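# Switch on the shaker carrying four jars

## Task

Four jars already sit on the shaker, which is preset to run for 20 seconds; turn the shaker on.

## Robot and tools

Robot: two six-joint arms with parallel grippers, left_arm and right_arm. In the scene frame the origin is at table-top height, halfway between the nominal arm bases; +x points out across the table, +z up, and left_arm sits on the +y side (these names do not match image left and right). Calibrated bases: left_arm at (-0.046, +0.348, 0) m, right_arm at (-0.015, -0.339, 0) m, both facing almost straight along +x. Each gripper's fingers point along its own +z and close along its y axis. The reported hand point lies between the pads, roughly 1 cm behind the tips.

The row: every command that moves joints uses one row of 14 plain numbers, each within [-1, 1], covering both arms even if one stays still. The first 7 are left_arm: shoulder, elbow, waist, wrist pitch, wrist yaw, wrist roll, then opening. The next 7 are the same for right_arm. The six joint numbers are offsets, not poses. They are measured from the arm's 'Joint targets' as they stood when the action or call began, not from the previous row, so sending the same offset again moves further. Scale: 1.0 equals 2.224 rad for shoulder, elbow and waist, and 8.485 rad for the three wrist joints. Opening is absolute: +1 fully open, -1 shut. To keep a gripper as it is, repeat its current command; 0 means half-open, not 'no change'. Sending 0 for all six joints of an arm holds it at its targets.

Joint ranges in URDF signs: waist -2.618 to 3.054, shoulder 0.000 to 3.142, elbow 0.000 to 3.142, wrist pitch and wrist yaw -1.571 to 1.571, wrist roll -2.094 to 2.094. The shoulder's sign is flipped in every number you send or read, so in your terms it spans -3.142 to 0. An action that drives a joint more than 0.059 rad beyond its range is rejected for both arms; real ends may differ from the stated ones by up to 0.059 rad. Per control step a target may lead its measured angle by at most 0.339 rad (big three joints) or 2.2 rad (wrist), and targets that would shift the hand over 200 mm are pulled back, so big changes need several actions.

Tools:
- execute_actions(actions, cameras): actions is a list of actions; each action is a table of up to 15 rows, one per 1/30 s step, lasting 0.5 s in all. A short table repeats its final row. An empty list returns the state with all camera images.
- move(target, speed, blend, opening_speed, grip_force, blocking, cameras): target is one row or a list of up to 15 rows; every row is an offset from the same starting Joint targets. All joints move together along a path, so the hand follows a curve. speed is rad/s of the joint with the longest way to go, 0.01 to 12.57, default 0.5, one value or one per target. blend (rad) rounds corners in a list; 0 means stop at each. opening_speed is how fast the opening command changes, per second on the -1..+1 scale, at least 0.2. grip_force is newtons per pad, 10 to 50, one value or one per arm; it persists and lower values close slowly. blocking=false returns after about 0.5 s while the motion continues. Paths never avoid obstacles or the other arm. The 'move:' line reports done, off_target (resting more than 0.035 rad from target), moving, held or fault, plus limits=held if steps were withheld. done does not prove contact or its absence.
- wait(seconds): 0 to 10 s, holding the last command; returns early if a running move ends.
- stop(): brakes a running move.
- zoom_image(camera, region): region [x0, y0, x1, y1] in pixels, at most 504 wide and high, from the newest image of cam_high, cam_low, cam_over, cam_left_wrist or cam_right_wrist (all 896x504).
- read_manual(section): licence texts only.
- finished_scene(scene): ends scene 1 or 2 for good; the result should stay achieved without the robot.

Result lines: end_effector_position (m) and end_effector_quat_wxyz in the scene frame, accurate to a few cm. Joint positions (rad) and Joint velocities (rad/s) per arm in the row's joint order, followed by the finger-pad gap in m (0.094 when fully open). Joint targets is the base for your next offsets. Tool commands lists present gripper commands. grip_measured is the opening on the command scale; grip_effort_nm is gripper motor effort (negative closing), not pad force. Joint torques follow joint order, positive toward larger angles. 'joint sent to its limit' means a joint reached its end; 'joint command not followed' means a clearance check altered targets. MOTOR HOT appears at 75 °C; at 90 °C an OVER-TEMPERATURE FAULT folds that arm away for the rest of the scene, so avoid long stretched holds or pushing against unreachable poses.

Cautions: press the shaker's switch gently at low speed rather than striking it; do not knock the jars or shaker, and never let anything leave the table. Keep the two arms, and each wrist-camera cable, clear of each other and of fixtures, since contact between arms can fail the scene. If an arm is left pressing on something, command its targets back past its measured positions.

Each tool is called after ">>>" by a JSON object that holds its "op" and its "data", one argument or row to a line.

## Session

>>> {"op": "execute_actions", "data": {
  "actions": []
}}

Scene clock: 0.00 s.
left_arm: end_effector_position=(+0.3416, +0.3485, +0.0853) grip_measured=+1.000 grip_effort_nm=n/a end_effector_quat_wxyz=(+0.580, +0.001, +0.814, +0.031) | right_arm: end_effector_position=(+0.3728, -0.3266, +0.0728) grip_measured=+1.000 grip_effort_nm=n/a end_effector_quat_wxyz=(+0.544, -0.027, +0.838, +0.005)
Joint names: [shoulder, elbow, waist, wrist pitch, wrist yaw, wrist roll]
Joint positions: left_arm=[-1.555 0.32 -0.041 0.902 -0.085 0.026 0.094] | right_arm=[-1.541 0.362 0.01 0.759 -0.013 -0.029 0.094]
Joint velocities: within noise
Joint torques (N m): no reading
Heat: left arm: 29 °C; right arm: 29 °C.
Joint targets: left_arm=[-1.547 0.330 -0.041 0.910 -0.085 0.026] | right_arm=[-1.535 0.370 0.010 0.761 -0.013 -0.029]
Tool commands: left_gripper/opening=+1.0 right_gripper/opening=+1.0

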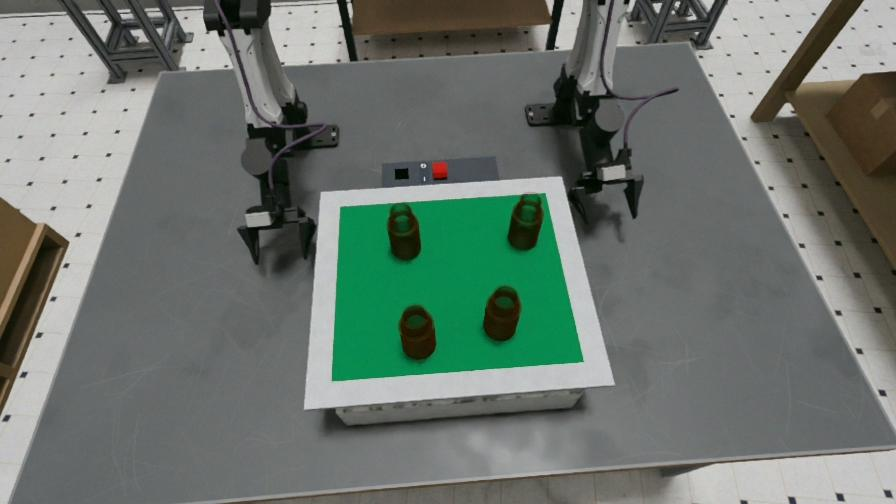

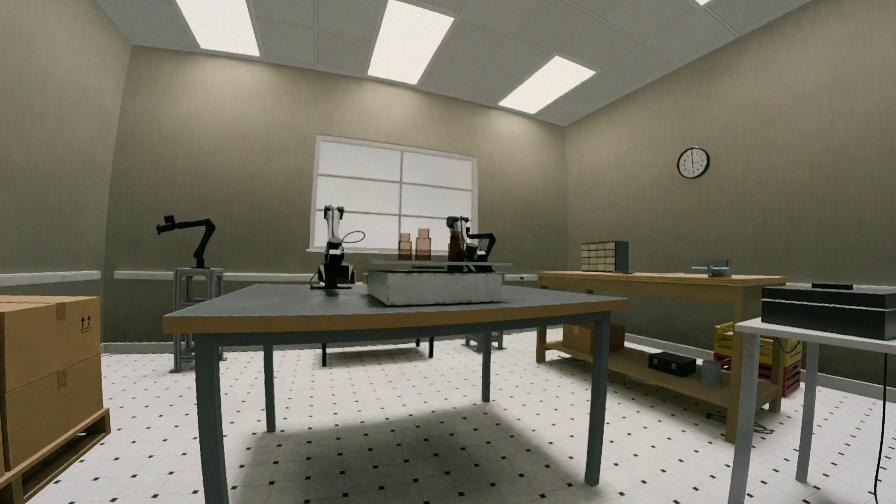

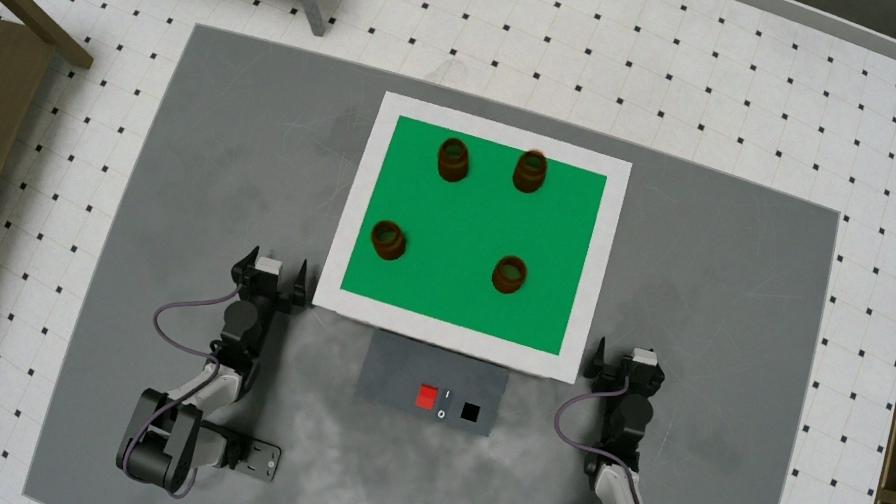

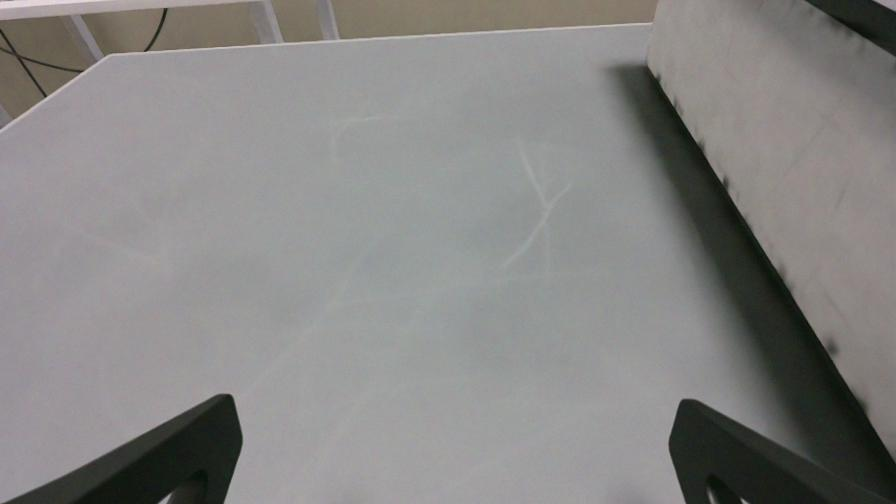

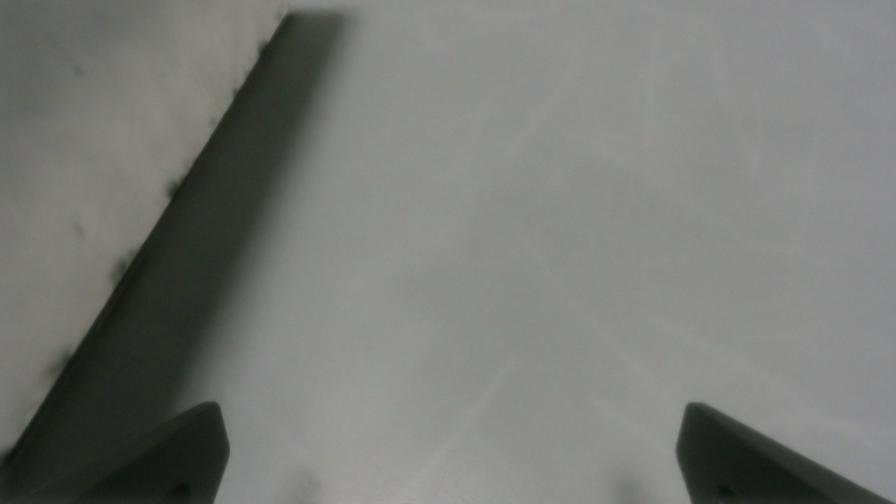

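>>> {"op": "zoom_image", "data": {
  "camera": "cam_over",
  "region": [340, 320, 520, 440]
}}

>>> {"op": "zoom_image", "data": {
  "camera": "cam_high",
  "region": [360, 140, 520, 240]
}}

>>> {"op": "zoom_image", "data": {
  "camera": "cam_low",
  "region": [300, 190, 540, 320]
}}

Scaled by 2.800 from the camera's 896x504 image, which has a finer 1280x720 frame.

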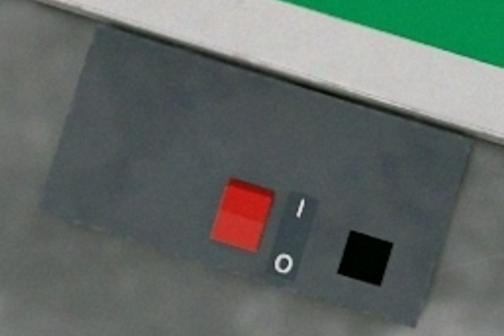

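Scaled by 3.150 from the camera's 896x504 image, which has a finer 1280x720 frame.

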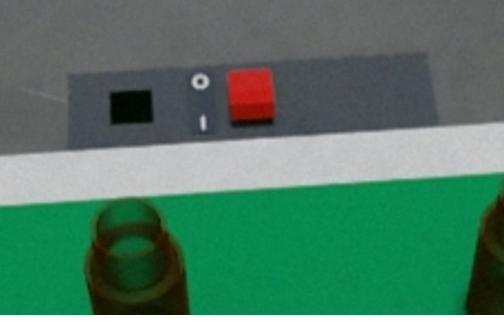

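Scaled by 2.100 from the camera's 896x504 image, which has a finer 1280x720 frame.

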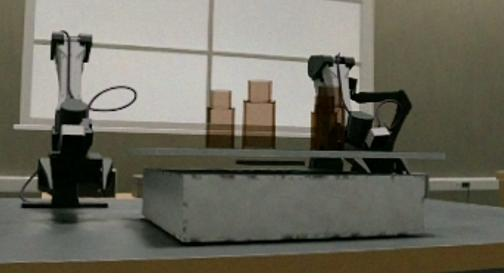

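>>> {"op": "move", "data": {
  "target": [
    [0,0,0,0,0,0,1, 0.1972,0.3583,0,-0.1906,0.0015,0.0034,-0.98],
    [0,0,0,0,0,0,1, 0.1972,0.3583,0.4541,-0.1906,0.0015,0.0034,-0.98]
  ],
  "speed": 1.2,
  "blend": [0.15,0],
  "cameras": ["cam_over","cam_high","cam_right_wrist"]
}}

Scene clock: 56.90 s.
left_arm: end_effector_position=(+0.3416, +0.3485, +0.0853) grip_measured=+1.000 grip_effort_nm=0.00 end_effector_quat_wxyz=(+0.580, +0.001, +0.814, +0.031) | right_arm: end_effector_position=(+0.1467, -0.0686, +0.2411) grip_measured=-0.973 grip_effort_nm=-0.41 end_effector_quat_wxyz=(+0.326, -0.462, +0.804, +0.185)
Joint names: [shoulder, elbow, waist, wrist pitch, wrist yaw, wrist roll]
Joint positions: left_arm=[-1.555 0.32 -0.041 0.902 -0.085 0.026 0.094] | right_arm=[-1.101 1.144 1.013 -0.845 -0.005 -0.011 0.001]
Joint torques (N m): left_arm=[4.37 5.29 0.18 2 0.1 0.01] | right_arm=[3.51 9.73 0.91 1.98 -0.04 0.06]
Heat: left arm: 33 °C; right arm: 34 °C.
Joint targets: left_arm=[-1.547 0.330 -0.041 0.910 -0.085 0.026] | right_arm=[-1.096 1.167 1.020 -0.856 0.000 0.000]
move: done
camera_calibration:
cam_right_wrist: T_world_to_cam=[[0.865197, -0.501415, -0.00405251, -0.160927], [-0.473142, -0.813683, -0.337721, 0.131665], [0.166041, 0.294113, -0.941237, 0.309714], [0, 0, 0, 1]] pos_world=[0.150104, -0.0646487, 0.335329]
Images, in order (width x height): cam_high 896x504, cam_over 896x504, cam_right_wrist 896x504.

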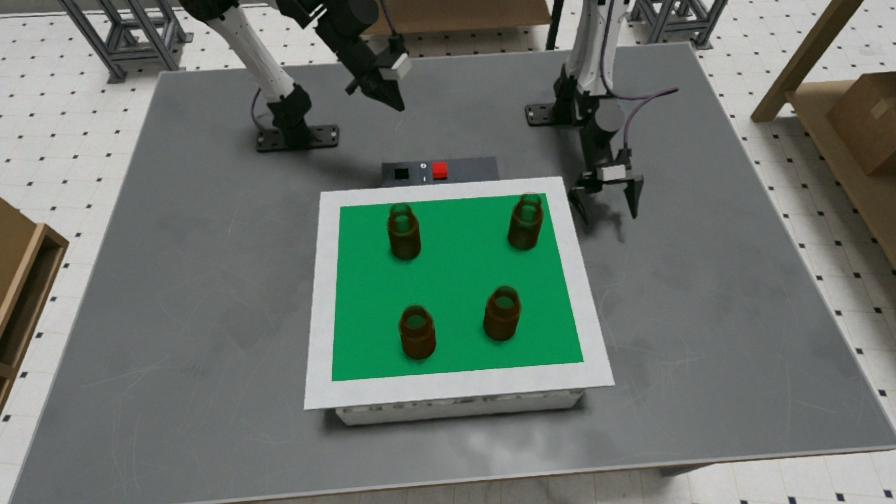

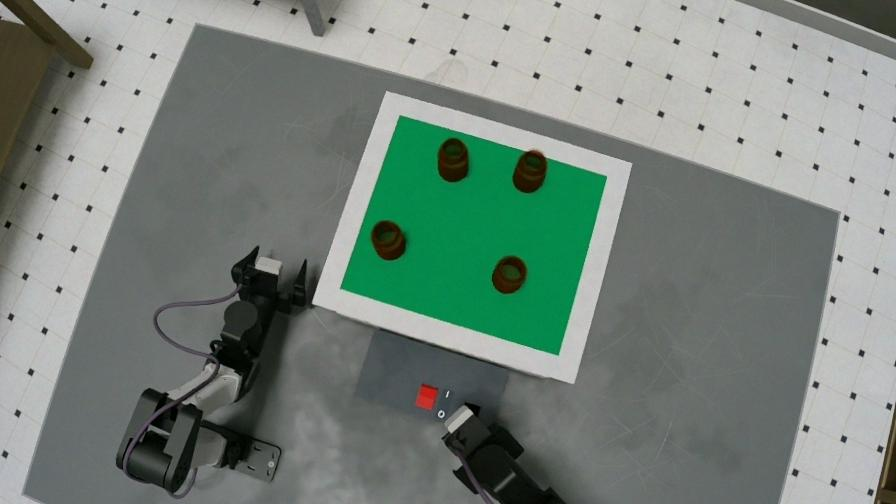

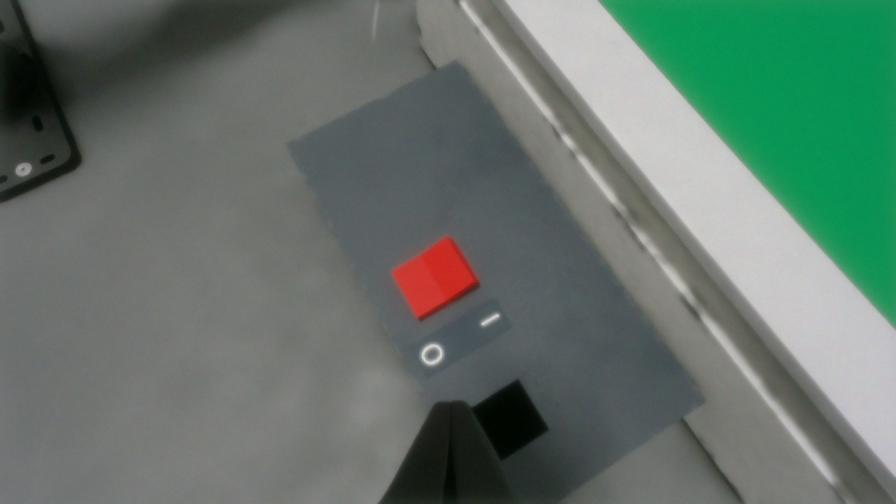

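>>> {"op": "move", "data": {
  "target": [0,0,0,0,0,0,1, -0.1417,-0.0857,-0.0072,0.0595,0,0,-0.98],
  "speed": 0.6,
  "cameras": ["cam_over","cam_high","cam_right_wrist"]
}}

>>> {"op": "zoom_image", "data": {
  "camera": "cam_high",
  "region": [360, 80, 520, 200]
}}

>>> {"op": "zoom_image", "data": {
  "camera": "cam_right_wrist",
  "region": [300, 150, 600, 504]
}}

Scene clock: 103.67 s.
left_arm: end_effector_position=(+0.3416, +0.3485, +0.0853) grip_measured=+1.000 grip_effort_nm=0.00 end_effector_quat_wxyz=(+0.580, +0.001, +0.814, +0.031) | right_arm: end_effector_position=(+0.1893, +0.0023, +0.1480) grip_measured=-0.973 grip_effort_nm=-0.41 end_effector_quat_wxyz=(+0.326, -0.462, +0.804, +0.185)
Joint names: [shoulder, elbow, waist, wrist pitch, wrist yaw, wrist roll]
Joint positions: left_arm=[-1.555 0.32 -0.041 0.902 -0.085 0.026 0.094] | right_arm=[-1.41 0.98 1.013 -0.372 -0.005 -0.011 0.001]
Joint torques (N m): left_arm=[4.37 5.29 0.21 2.01 0.1 0.01] | right_arm=[5.96 7.56 -0.66 2.35 -0.04 0.06]
Heat: left arm: 34 °C; right arm: 36 °C.
Joint targets: left_arm=[-1.547 0.330 -0.041 0.910 -0.085 0.026] | right_arm=[-1.412 0.976 1.004 -0.351 0.000 0.000]
move: done
camera_calibration:
cam_right_wrist: T_world_to_cam=[[0.865183, -0.501439, -0.00408644, -0.16255], [-0.473237, -0.813774, -0.337371, 0.178084], [0.165845, 0.293821, -0.941363, 0.194201], [0, 0, 0, 1]] pos_world=[0.192704, 0.00635085, 0.242229]
Images, in order (width x height): cam_high 896x504, cam_over 896x504, cam_right_wrist 896x504.

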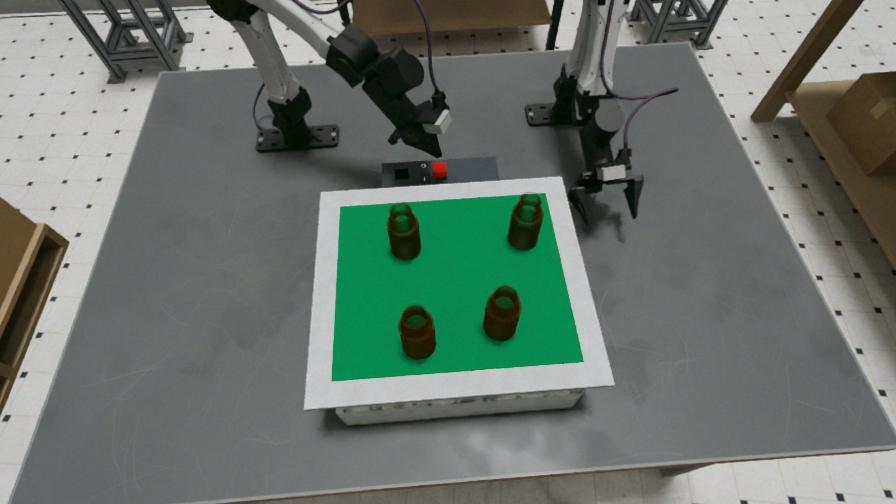

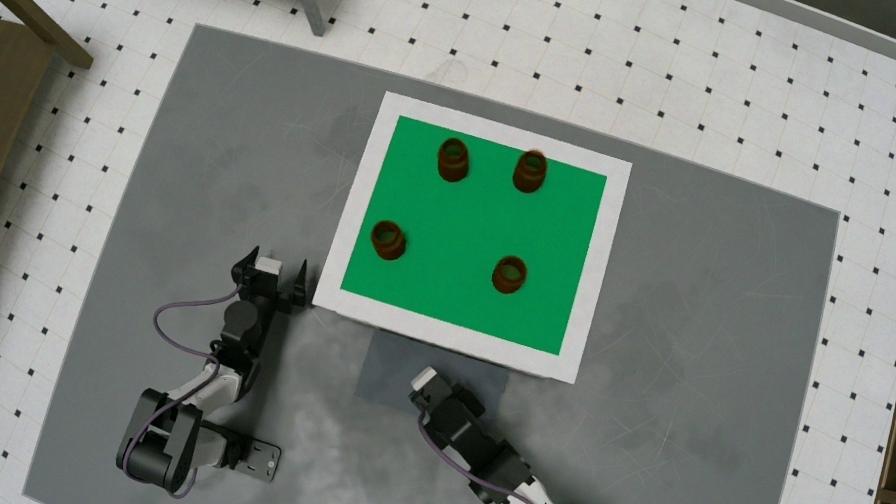

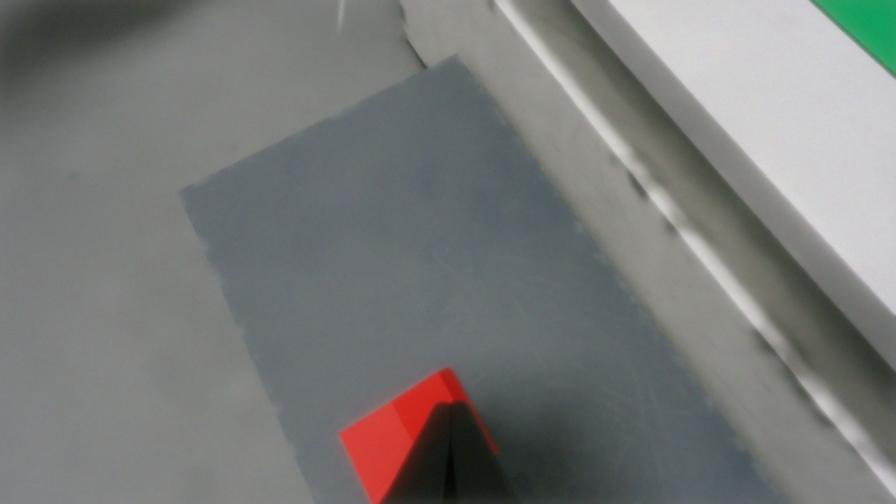

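Scaled by 3.150 from the camera's 896x504 image, which has a finer 1280x720 frame.

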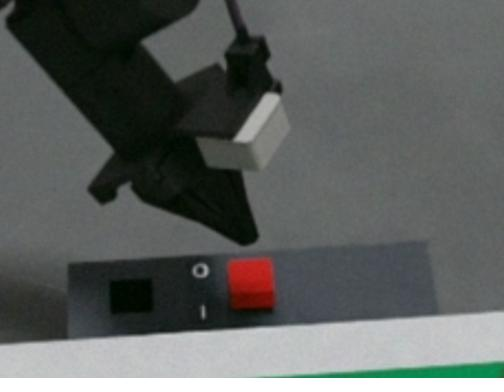

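Scaled by 1.424 from the camera's 896x504 image, which has a finer 1280x720 frame.

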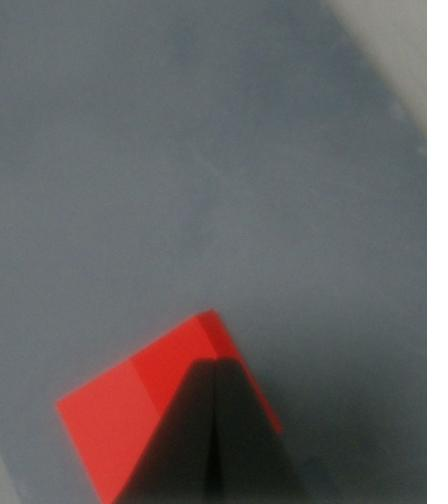

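>>> {"op": "move", "data": {
  "target": [0,0,0,0,0,0,1, -0.02427,-0.05864,0.0036,0.02192,0,0,-0.98],
  "speed": 0.25,
  "cameras": ["cam_high","cam_right_wrist"]
}}

>>> {"op": "zoom_image", "data": {
  "camera": "cam_high",
  "region": [380, 120, 500, 210]
}}

>>> {"op": "zoom_image", "data": {
  "camera": "cam_right_wrist",
  "region": [300, 250, 600, 504]
}}

Scene clock: 137.60 s.
left_arm: end_effector_position=(+0.3416, +0.3485, +0.0853) grip_measured=+1.000 grip_effort_nm=0.00 end_effector_quat_wxyz=(+0.580, +0.001, +0.814, +0.031) | right_arm: end_effector_position=(+0.1904, +0.0041, +0.1081) grip_measured=-0.973 grip_effort_nm=-0.41 end_effector_quat_wxyz=(+0.329, -0.461, +0.802, +0.187)
Joint names: [shoulder, elbow, waist, wrist pitch, wrist yaw, wrist roll]
Joint positions: left_arm=[-1.555 0.32 -0.041 0.902 -0.085 0.026 0.094] | right_arm=[-1.46 0.852 1.013 -0.186 -0.005 -0.011 0.001]
Joint torques (N m): left_arm=[4.38 5.29 0.23 2.01 0.1 0.01] | right_arm=[5.75 7.06 0.12 2.35 -0.04 0.06]
Heat: left arm: 35 °C; right arm: 38 °C.
Joint targets: left_arm=[-1.547 0.330 -0.041 0.910 -0.085 0.026] | right_arm=[-1.466 0.846 1.012 -0.166 0.000 0.000]
move: done
camera_calibration:
cam_right_wrist: T_world_to_cam=[[0.865234, -0.501353, -0.00396202, -0.162666], [-0.471832, -0.811564, -0.344585, 0.167062], [0.169543, 0.300016, -0.938747, 0.154882], [0, 0, 0, 1]] pos_world=[0.19331, 0.00756121, 0.202318]
Images, in order (width x height): cam_high 896x504, cam_right_wrist 896x504.

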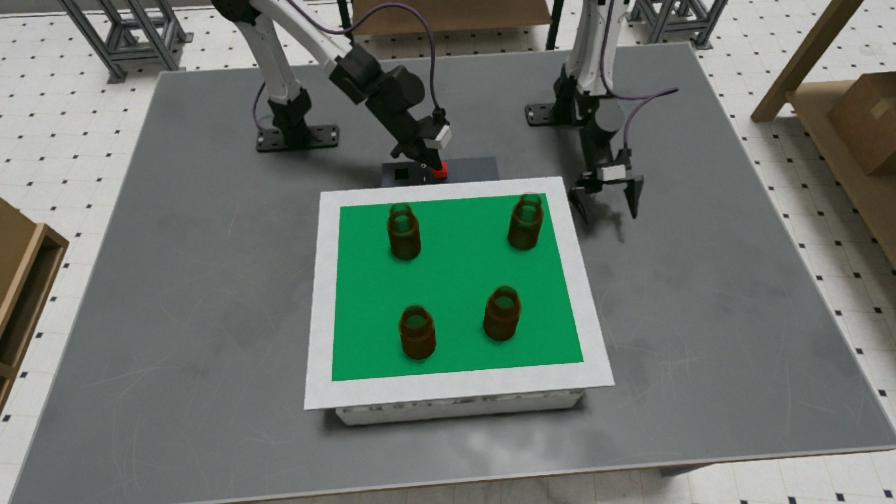

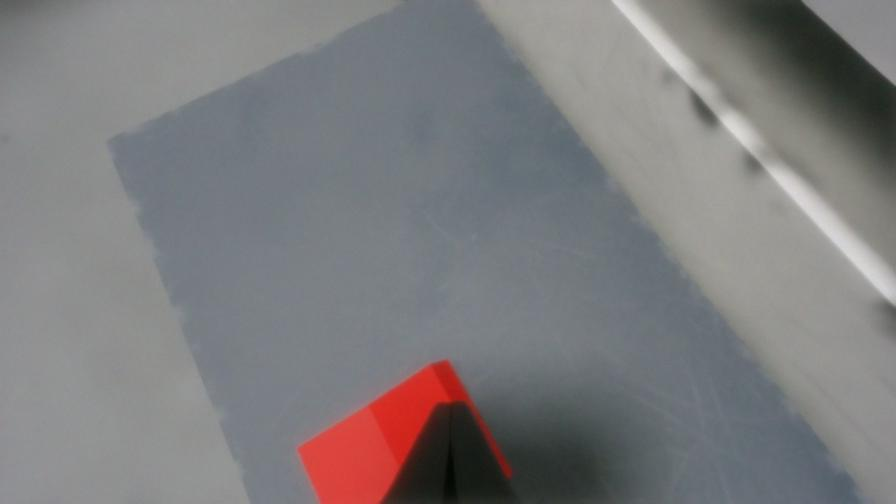

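Scaled by 4.200 from the camera's 896x504 image, which has a finer 1280x720 frame.

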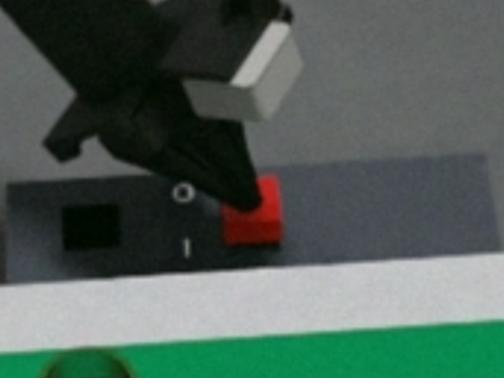

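Scaled by 1.680 from the camera's 896x504 image, which has a finer 1280x720 frame.

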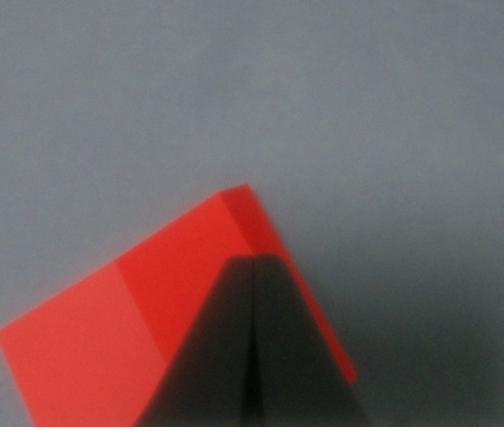

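>>> {"op": "move", "data": {
  "target": [
    [0,0,0,0,0,0,1, -0.00656,-0.01974,0.0045,0.00697,0,0,-0.98],
    [0,0,0,0,0,0,1, -0.0147,-0.0303,0.0045,0.0119,0,0,-0.98]
  ],
  "speed": [0.2,0.06],
  "cameras": ["cam_high","cam_right_wrist"]
}}

>>> {"op": "zoom_image", "data": {
  "camera": "cam_high",
  "region": [380, 120, 500, 210]
}}

>>> {"op": "zoom_image", "data": {
  "camera": "cam_right_wrist",
  "region": [300, 250, 600, 504]
}}

Scene clock: 183.70 s.
left_arm: end_effector_position=(+0.3416, +0.3485, +0.0853) grip_measured=+1.000 grip_effort_nm=0.00 end_effector_quat_wxyz=(+0.580, +0.001, +0.814, +0.031) | right_arm: end_effector_position=(+0.1929, +0.0101, +0.1001) grip_measured=-0.973 grip_effort_nm=-0.41 end_effector_quat_wxyz=(+0.350, -0.457, +0.793, +0.199)
Joint names: [shoulder, elbow, waist, wrist pitch, wrist yaw, wrist roll]
Joint positions: left_arm=[-1.555 0.32 -0.041 0.902 -0.085 0.026 0.094] | right_arm=[-1.48 0.795 1.016 -0.058 -0.005 -0.011 0.001]
Joint torques (N m): left_arm=[4.38 5.29 0.18 2.01 0.1 0.01] | right_arm=[4.51 6.02 0.88 2.13 -0.04 0.06]
Heat: left arm: 37 °C; right arm: 37 °C.
Joint targets: left_arm=[-1.547 0.330 -0.041 0.910 -0.085 0.026] | right_arm=[-1.498 0.778 1.022 -0.064 0.000 0.000]
move: done
camera_calibration:
cam_right_wrist: T_world_to_cam=[[0.866448, -0.499257, -0.00315555, -0.162261], [-0.460208, -0.796196, -0.392785, 0.17279], [0.193588, 0.34178, -0.919625, 0.138195], [0, 0, 0, 1]] pos_world=[0.193357, 0.00933311, 0.194445]
Images, in order (width x height): cam_high 896x504, cam_right_wrist 896x504.

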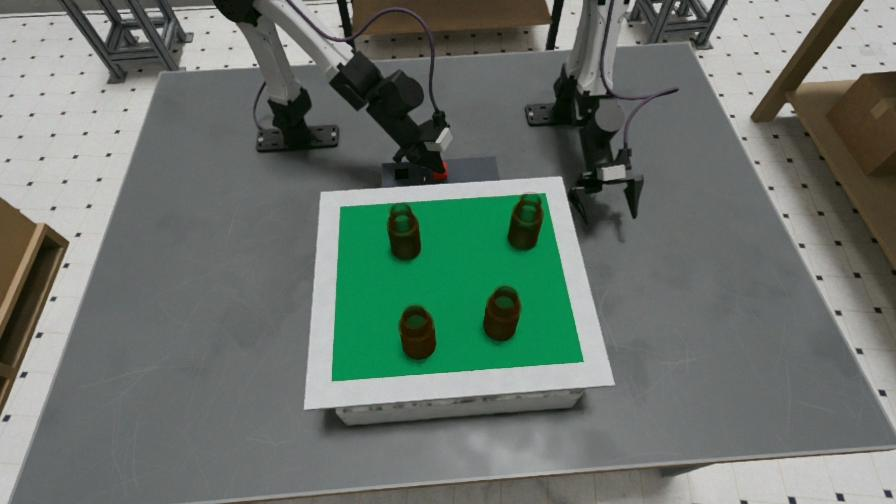

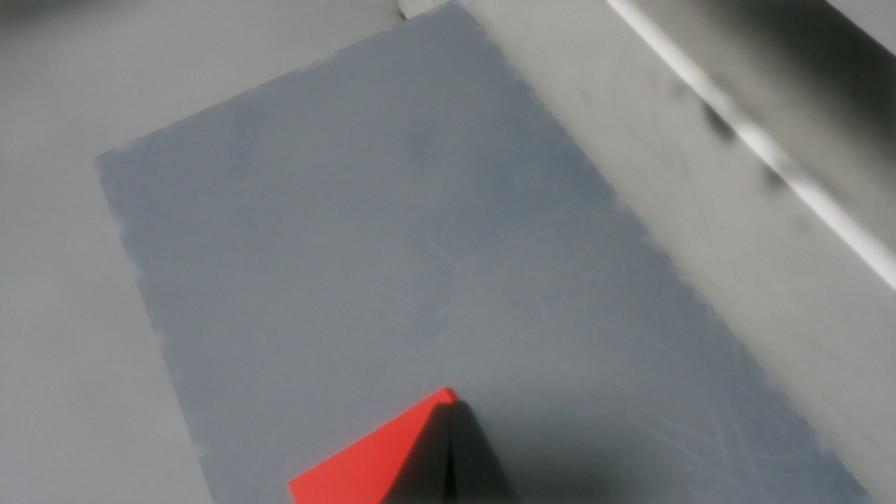

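Scaled by 4.200 from the camera's 896x504 image, which has a finer 1280x720 frame.

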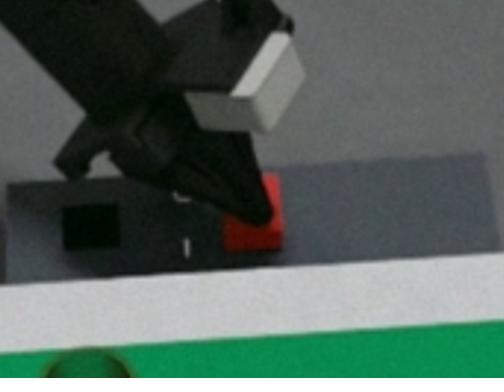

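Scaled by 1.680 from the camera's 896x504 image, which has a finer 1280x720 frame.

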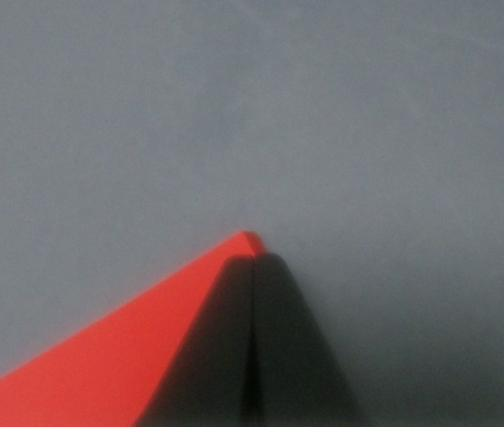

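>>> {"op": "wait", "data": {
  "seconds": 0.2,
  "cameras": ["cam_high","cam_over","cam_right_wrist"]
}}

>>> {"op": "zoom_image", "data": {
  "camera": "cam_high",
  "region": [410, 150, 460, 200]
}}

Scene clock: 195.07 s.
left_arm: end_effector_position=(+0.3416, +0.3485, +0.0853) grip_measured=+1.000 grip_effort_nm=0.00 end_effector_quat_wxyz=(+0.580, +0.001, +0.814, +0.031) | right_arm: end_effector_position=(+0.1929, +0.0101, +0.1001) grip_measured=-0.973 grip_effort_nm=-0.41 end_effector_quat_wxyz=(+0.350, -0.457, +0.793, +0.199)
Joint names: [shoulder, elbow, waist, wrist pitch, wrist yaw, wrist roll]
Joint positions: left_arm=[-1.555 0.32 -0.041 0.902 -0.085 0.026 0.094] | right_arm=[-1.48 0.795 1.016 -0.058 -0.005 -0.011 0.001]
Joint torques (N m): left_arm=[4.38 5.27 0.21 2 0.1 0.01] | right_arm=[4.51 6.01 0.88 2.14 -0.03 0.06]
Heat: left arm: 37 °C; right arm: 38 °C.
Joint targets: left_arm=[-1.547 0.330 -0.041 0.910 -0.085 0.026] | right_arm=[-1.498 0.778 1.022 -0.065 0.000 0.000]
Tool commands: left_gripper/opening=+1.0 right_gripper/opening=-0.98
wait: 0.20 s; at rest from the start
camera_calibration:
cam_right_wrist: T_world_to_cam=[[0.866448, -0.499257, -0.00315555, -0.162261], [-0.460208, -0.796196, -0.392785, 0.17279], [0.193588, 0.34178, -0.919625, 0.138195], [0, 0, 0, 1]] pos_world=[0.193357, 0.00933311, 0.194445]
Images, in order (width x height): cam_high 896x504, cam_over 896x504, cam_right_wrist 896x504.

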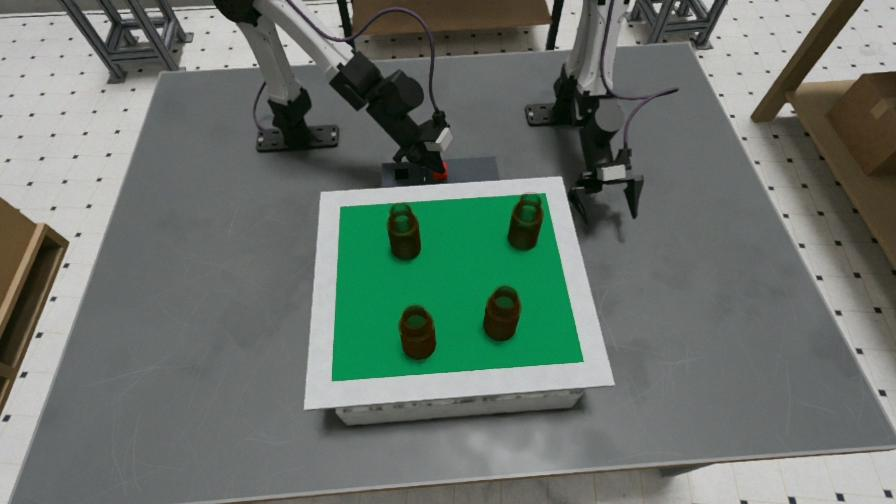

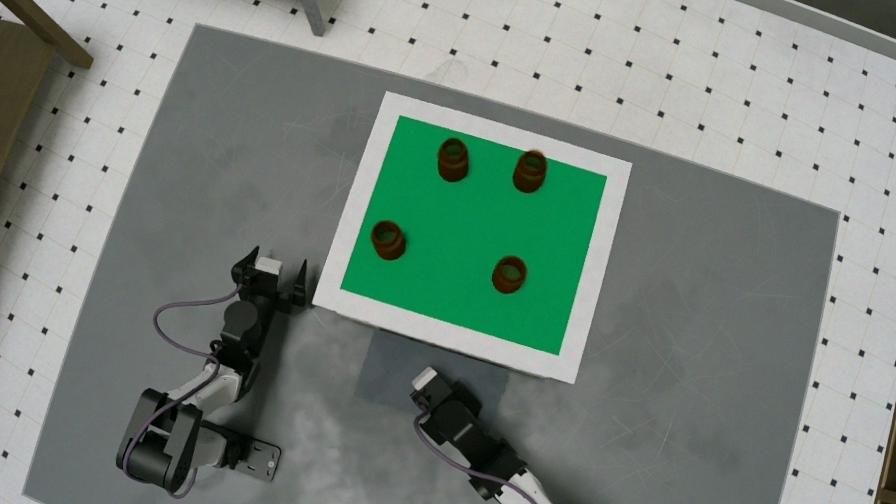

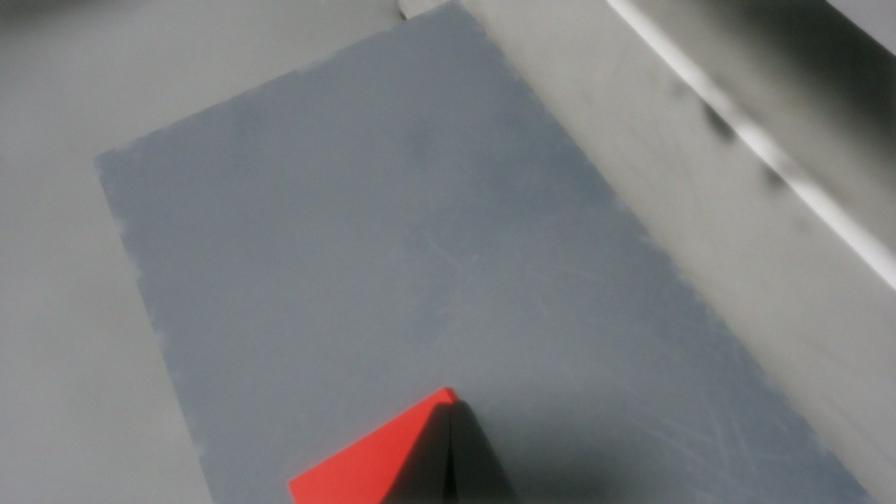

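Scaled by 10.080 from the camera's 896x504 image, which has a finer 1280x720 frame.

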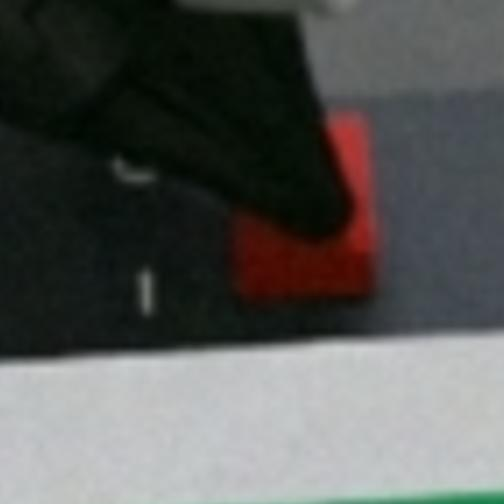

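>>> {"op": "move", "data": {
  "target": [0,0,0,0,0,0,1, -0.00446,-0.02659,0,0.0081,0,0,-0.98],
  "speed": 0.05,
  "cameras": ["cam_high","cam_right_wrist"]
}}

>>> {"op": "zoom_image", "data": {
  "camera": "cam_high",
  "region": [410, 150, 460, 200]
}}

Scene clock: 216.93 s.
left_arm: end_effector_position=(+0.3416, +0.3485, +0.0853) grip_measured=+1.000 grip_effort_nm=0.00 end_effector_quat_wxyz=(+0.580, +0.001, +0.814, +0.031) | right_arm: end_effector_position=(+0.1943, +0.0116, +0.0964) grip_measured=-0.973 grip_effort_nm=-0.41 end_effector_quat_wxyz=(+0.369, -0.452, +0.785, +0.208)
Joint names: [shoulder, elbow, waist, wrist pitch, wrist yaw, wrist roll]
Joint positions: left_arm=[-1.555 0.32 -0.041 0.902 -0.085 0.026 0.094] | right_arm=[-1.483 0.743 1.016 0.043 -0.003 -0.011 0.001]
Joint torques (N m): left_arm=[4.37 5.27 0.2 2 0.1 0.01] | right_arm=[3.75 5.35 0.9 1.8 -0.07 0.06]
Heat: left arm: 37 °C; right arm: 38 °C.
Joint targets: left_arm=[-1.547 0.330 -0.041 0.910 -0.085 0.026] | right_arm=[-1.508 0.719 1.022 0.004 0.000 0.000]
move: off_target (right_arm); right_arm: the wrist pitch is farthest, 0.040 rad from its target
camera_calibration:
cam_right_wrist: T_world_to_cam=[[0.865504, -0.500902, -0.000727417, -0.162775], [-0.451356, -0.779262, -0.434773, 0.17531], [0.217212, 0.376626, -0.90054, 0.127127], [0, 0, 0, 1]] pos_world=[0.192396, 0.00719843, 0.190585]
Images, in order (width x height): cam_high 896x504, cam_right_wrist 896x504.

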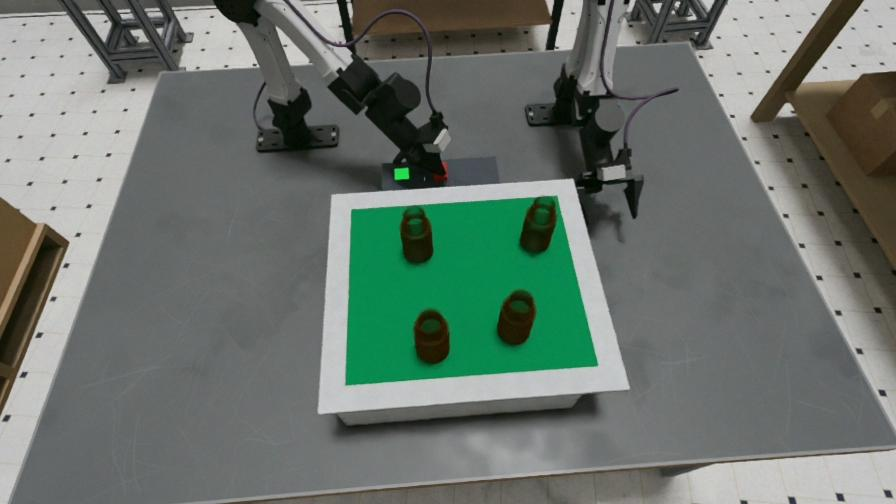

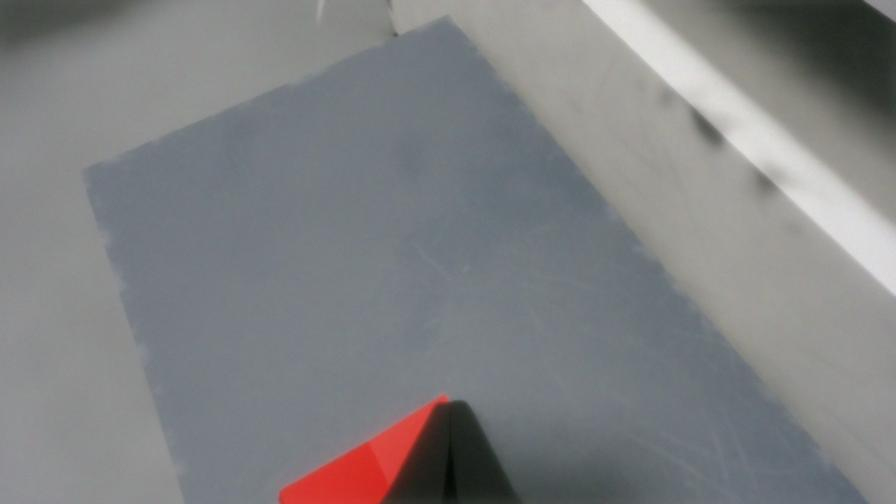

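Scaled by 10.080 from the camera's 896x504 image, which has a finer 1280x720 frame.

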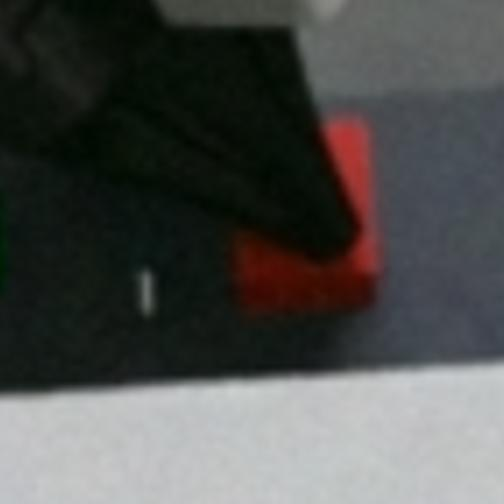

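>>> {"op": "move", "data": {
  "target": [0,0,0.135,0,0,0,1, 0.0432,0.1156,0,-0.0418,0,0,-0.98],
  "speed": 0.6,
  "cameras": ["cam_high","cam_over","cam_right_wrist"]
}}

Scene clock: 226.83 s.
left_arm: end_effector_position=(+0.3246, +0.4614, +0.0853) grip_measured=+1.000 grip_effort_nm=0.00 end_effector_quat_wxyz=(+0.569, -0.119, +0.805, +0.116) | right_arm: end_effector_position=(+0.1890, +0.0027, +0.1371) grip_measured=-0.973 grip_effort_nm=-0.41 end_effector_quat_wxyz=(+0.323, -0.463, +0.805, +0.182)
Joint names: [shoulder, elbow, waist, wrist pitch, wrist yaw, wrist roll]
Joint positions: left_arm=[-1.555 0.32 0.256 0.902 -0.083 0.026 0.094] | right_arm=[-1.426 0.955 1.016 -0.341 -0.003 -0.011 0.001]
Joint torques (N m): left_arm=[4.37 5.29 0.47 2.01 0.09 0.02] | right_arm=[7.51 9.7 0.88 2 -0.06 0.06]
Heat: left arm: 38 °C; right arm: 37 °C.
Joint targets: left_arm=[-1.547 0.330 0.259 0.910 -0.085 0.026] | right_arm=[-1.412 0.977 1.022 -0.351 0.000 0.000]
move: done
camera_calibration:
cam_right_wrist: T_world_to_cam=[[0.865394, -0.501087, -0.00220049, -0.162426], [-0.473927, -0.817046, -0.328374, 0.1735], [0.162746, 0.285216, -0.944545, 0.184882], [0, 0, 0, 1]] pos_world=[0.1927, 0.00763642, 0.231245]
Images, in order (width x height): cam_high 896x504, cam_over 896x504, cam_right_wrist 896x504.

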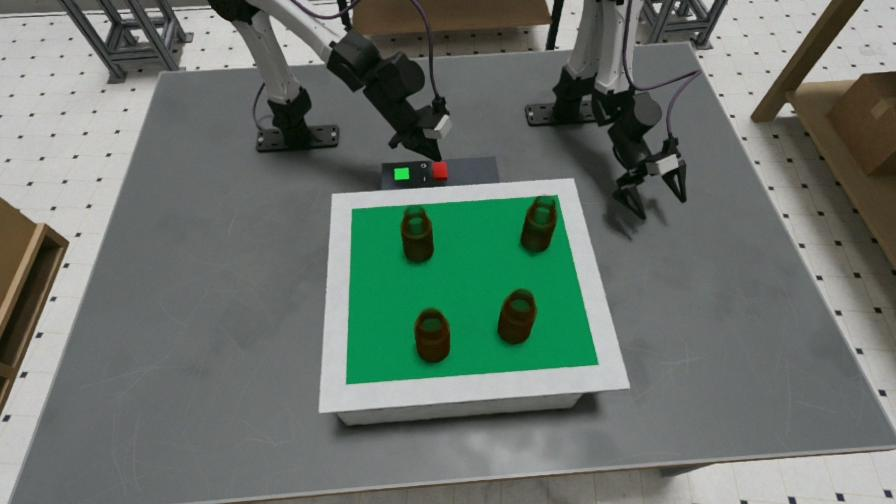

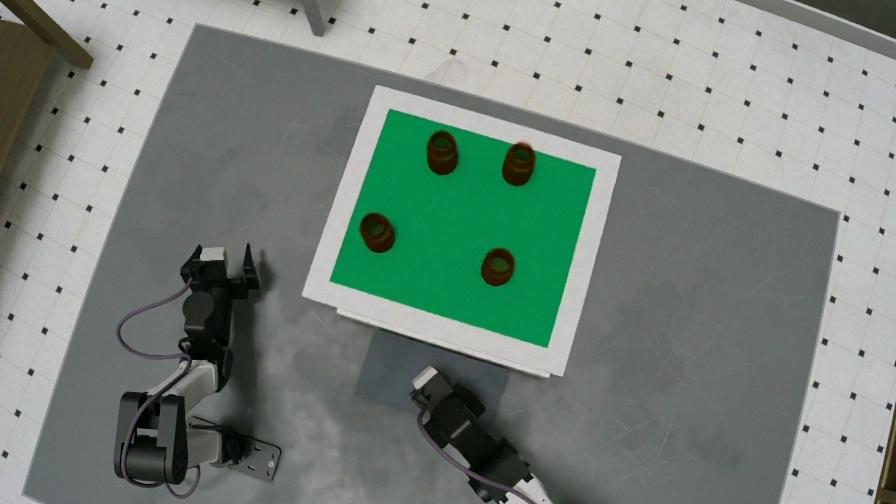

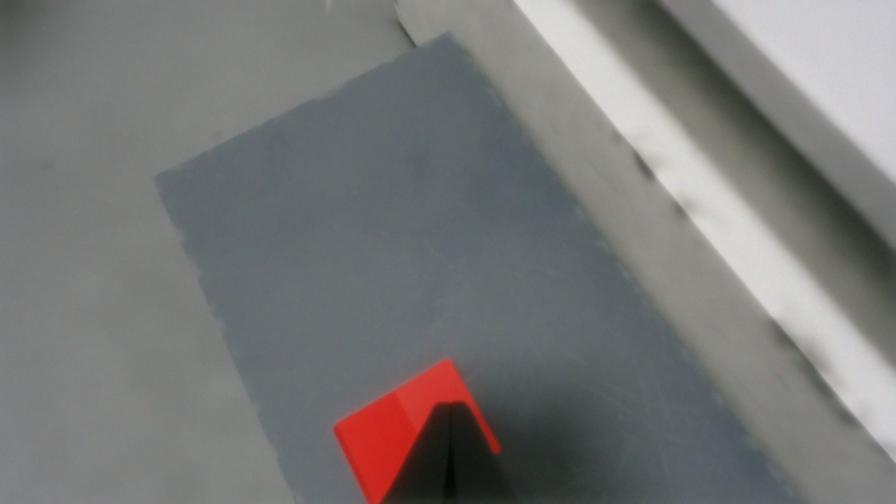

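>>> {"op": "wait", "data": {
  "seconds": 8,
  "cameras": ["cam_high","cam_over"]
}}

Scene clock: 238.27 s.
left_arm: end_effector_position=(+0.3246, +0.4614, +0.0853) grip_measured=+1.000 grip_effort_nm=0.00 end_effector_quat_wxyz=(+0.569, -0.119, +0.805, +0.116) | right_arm: end_effector_position=(+0.1890, +0.0026, +0.1370) grip_measured=-0.973 grip_effort_nm=-0.41 end_effector_quat_wxyz=(+0.322, -0.463, +0.805, +0.182)
Joint names: [shoulder, elbow, waist, wrist pitch, wrist yaw, wrist roll]
Joint positions: left_arm=[-1.555 0.32 0.256 0.902 -0.083 0.026 0.094] | right_arm=[-1.426 0.955 1.016 -0.342 -0.003 -0.011 0.001]
Joint torques (N m): left_arm=[4.38 5.26 0.46 2 0.08 0.01] | right_arm=[7.51 9.72 0.88 2 -0.06 0.06]
Heat: left arm: 38 °C; right arm: 37 °C.
Joint targets: left_arm=[-1.547 0.330 0.259 0.910 -0.085 0.026] | right_arm=[-1.412 0.977 1.022 -0.351 0.000 0.000]
Tool commands: left_gripper/opening=+1.0 right_gripper/opening=-0.98
wait: 8.00 s; at rest from the start
Images, in order (width x height): cam_high 896x504, cam_over 896x504.

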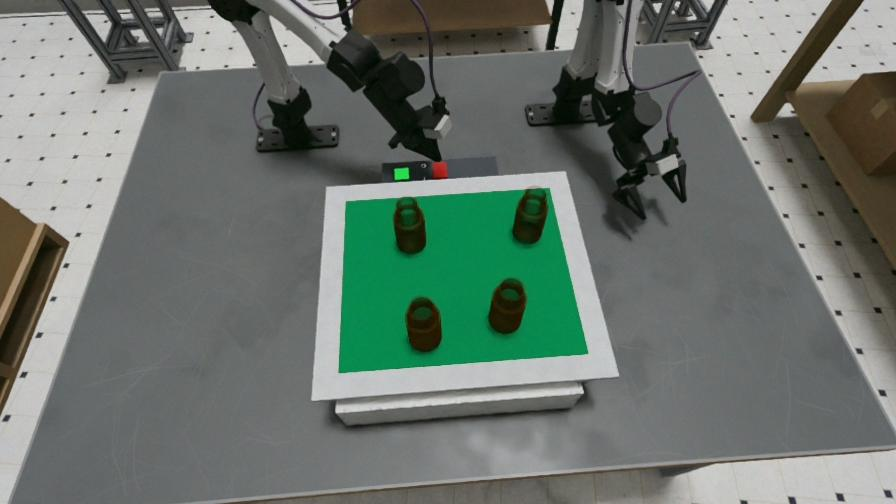

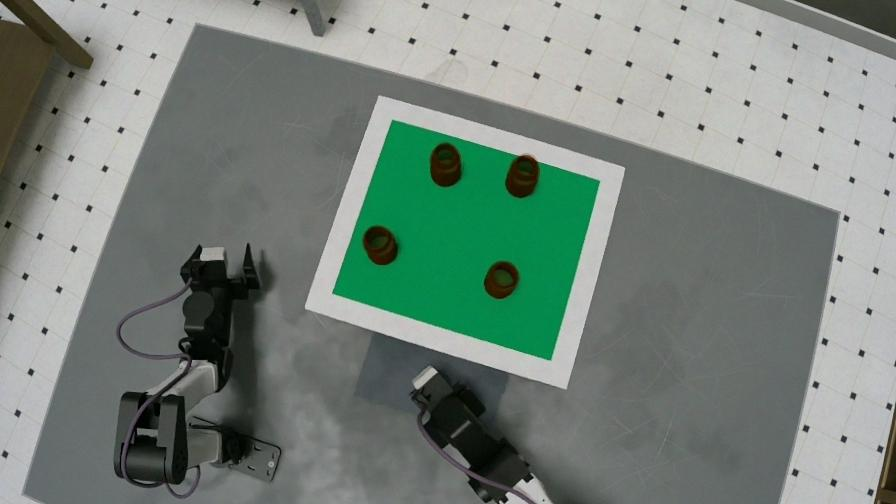

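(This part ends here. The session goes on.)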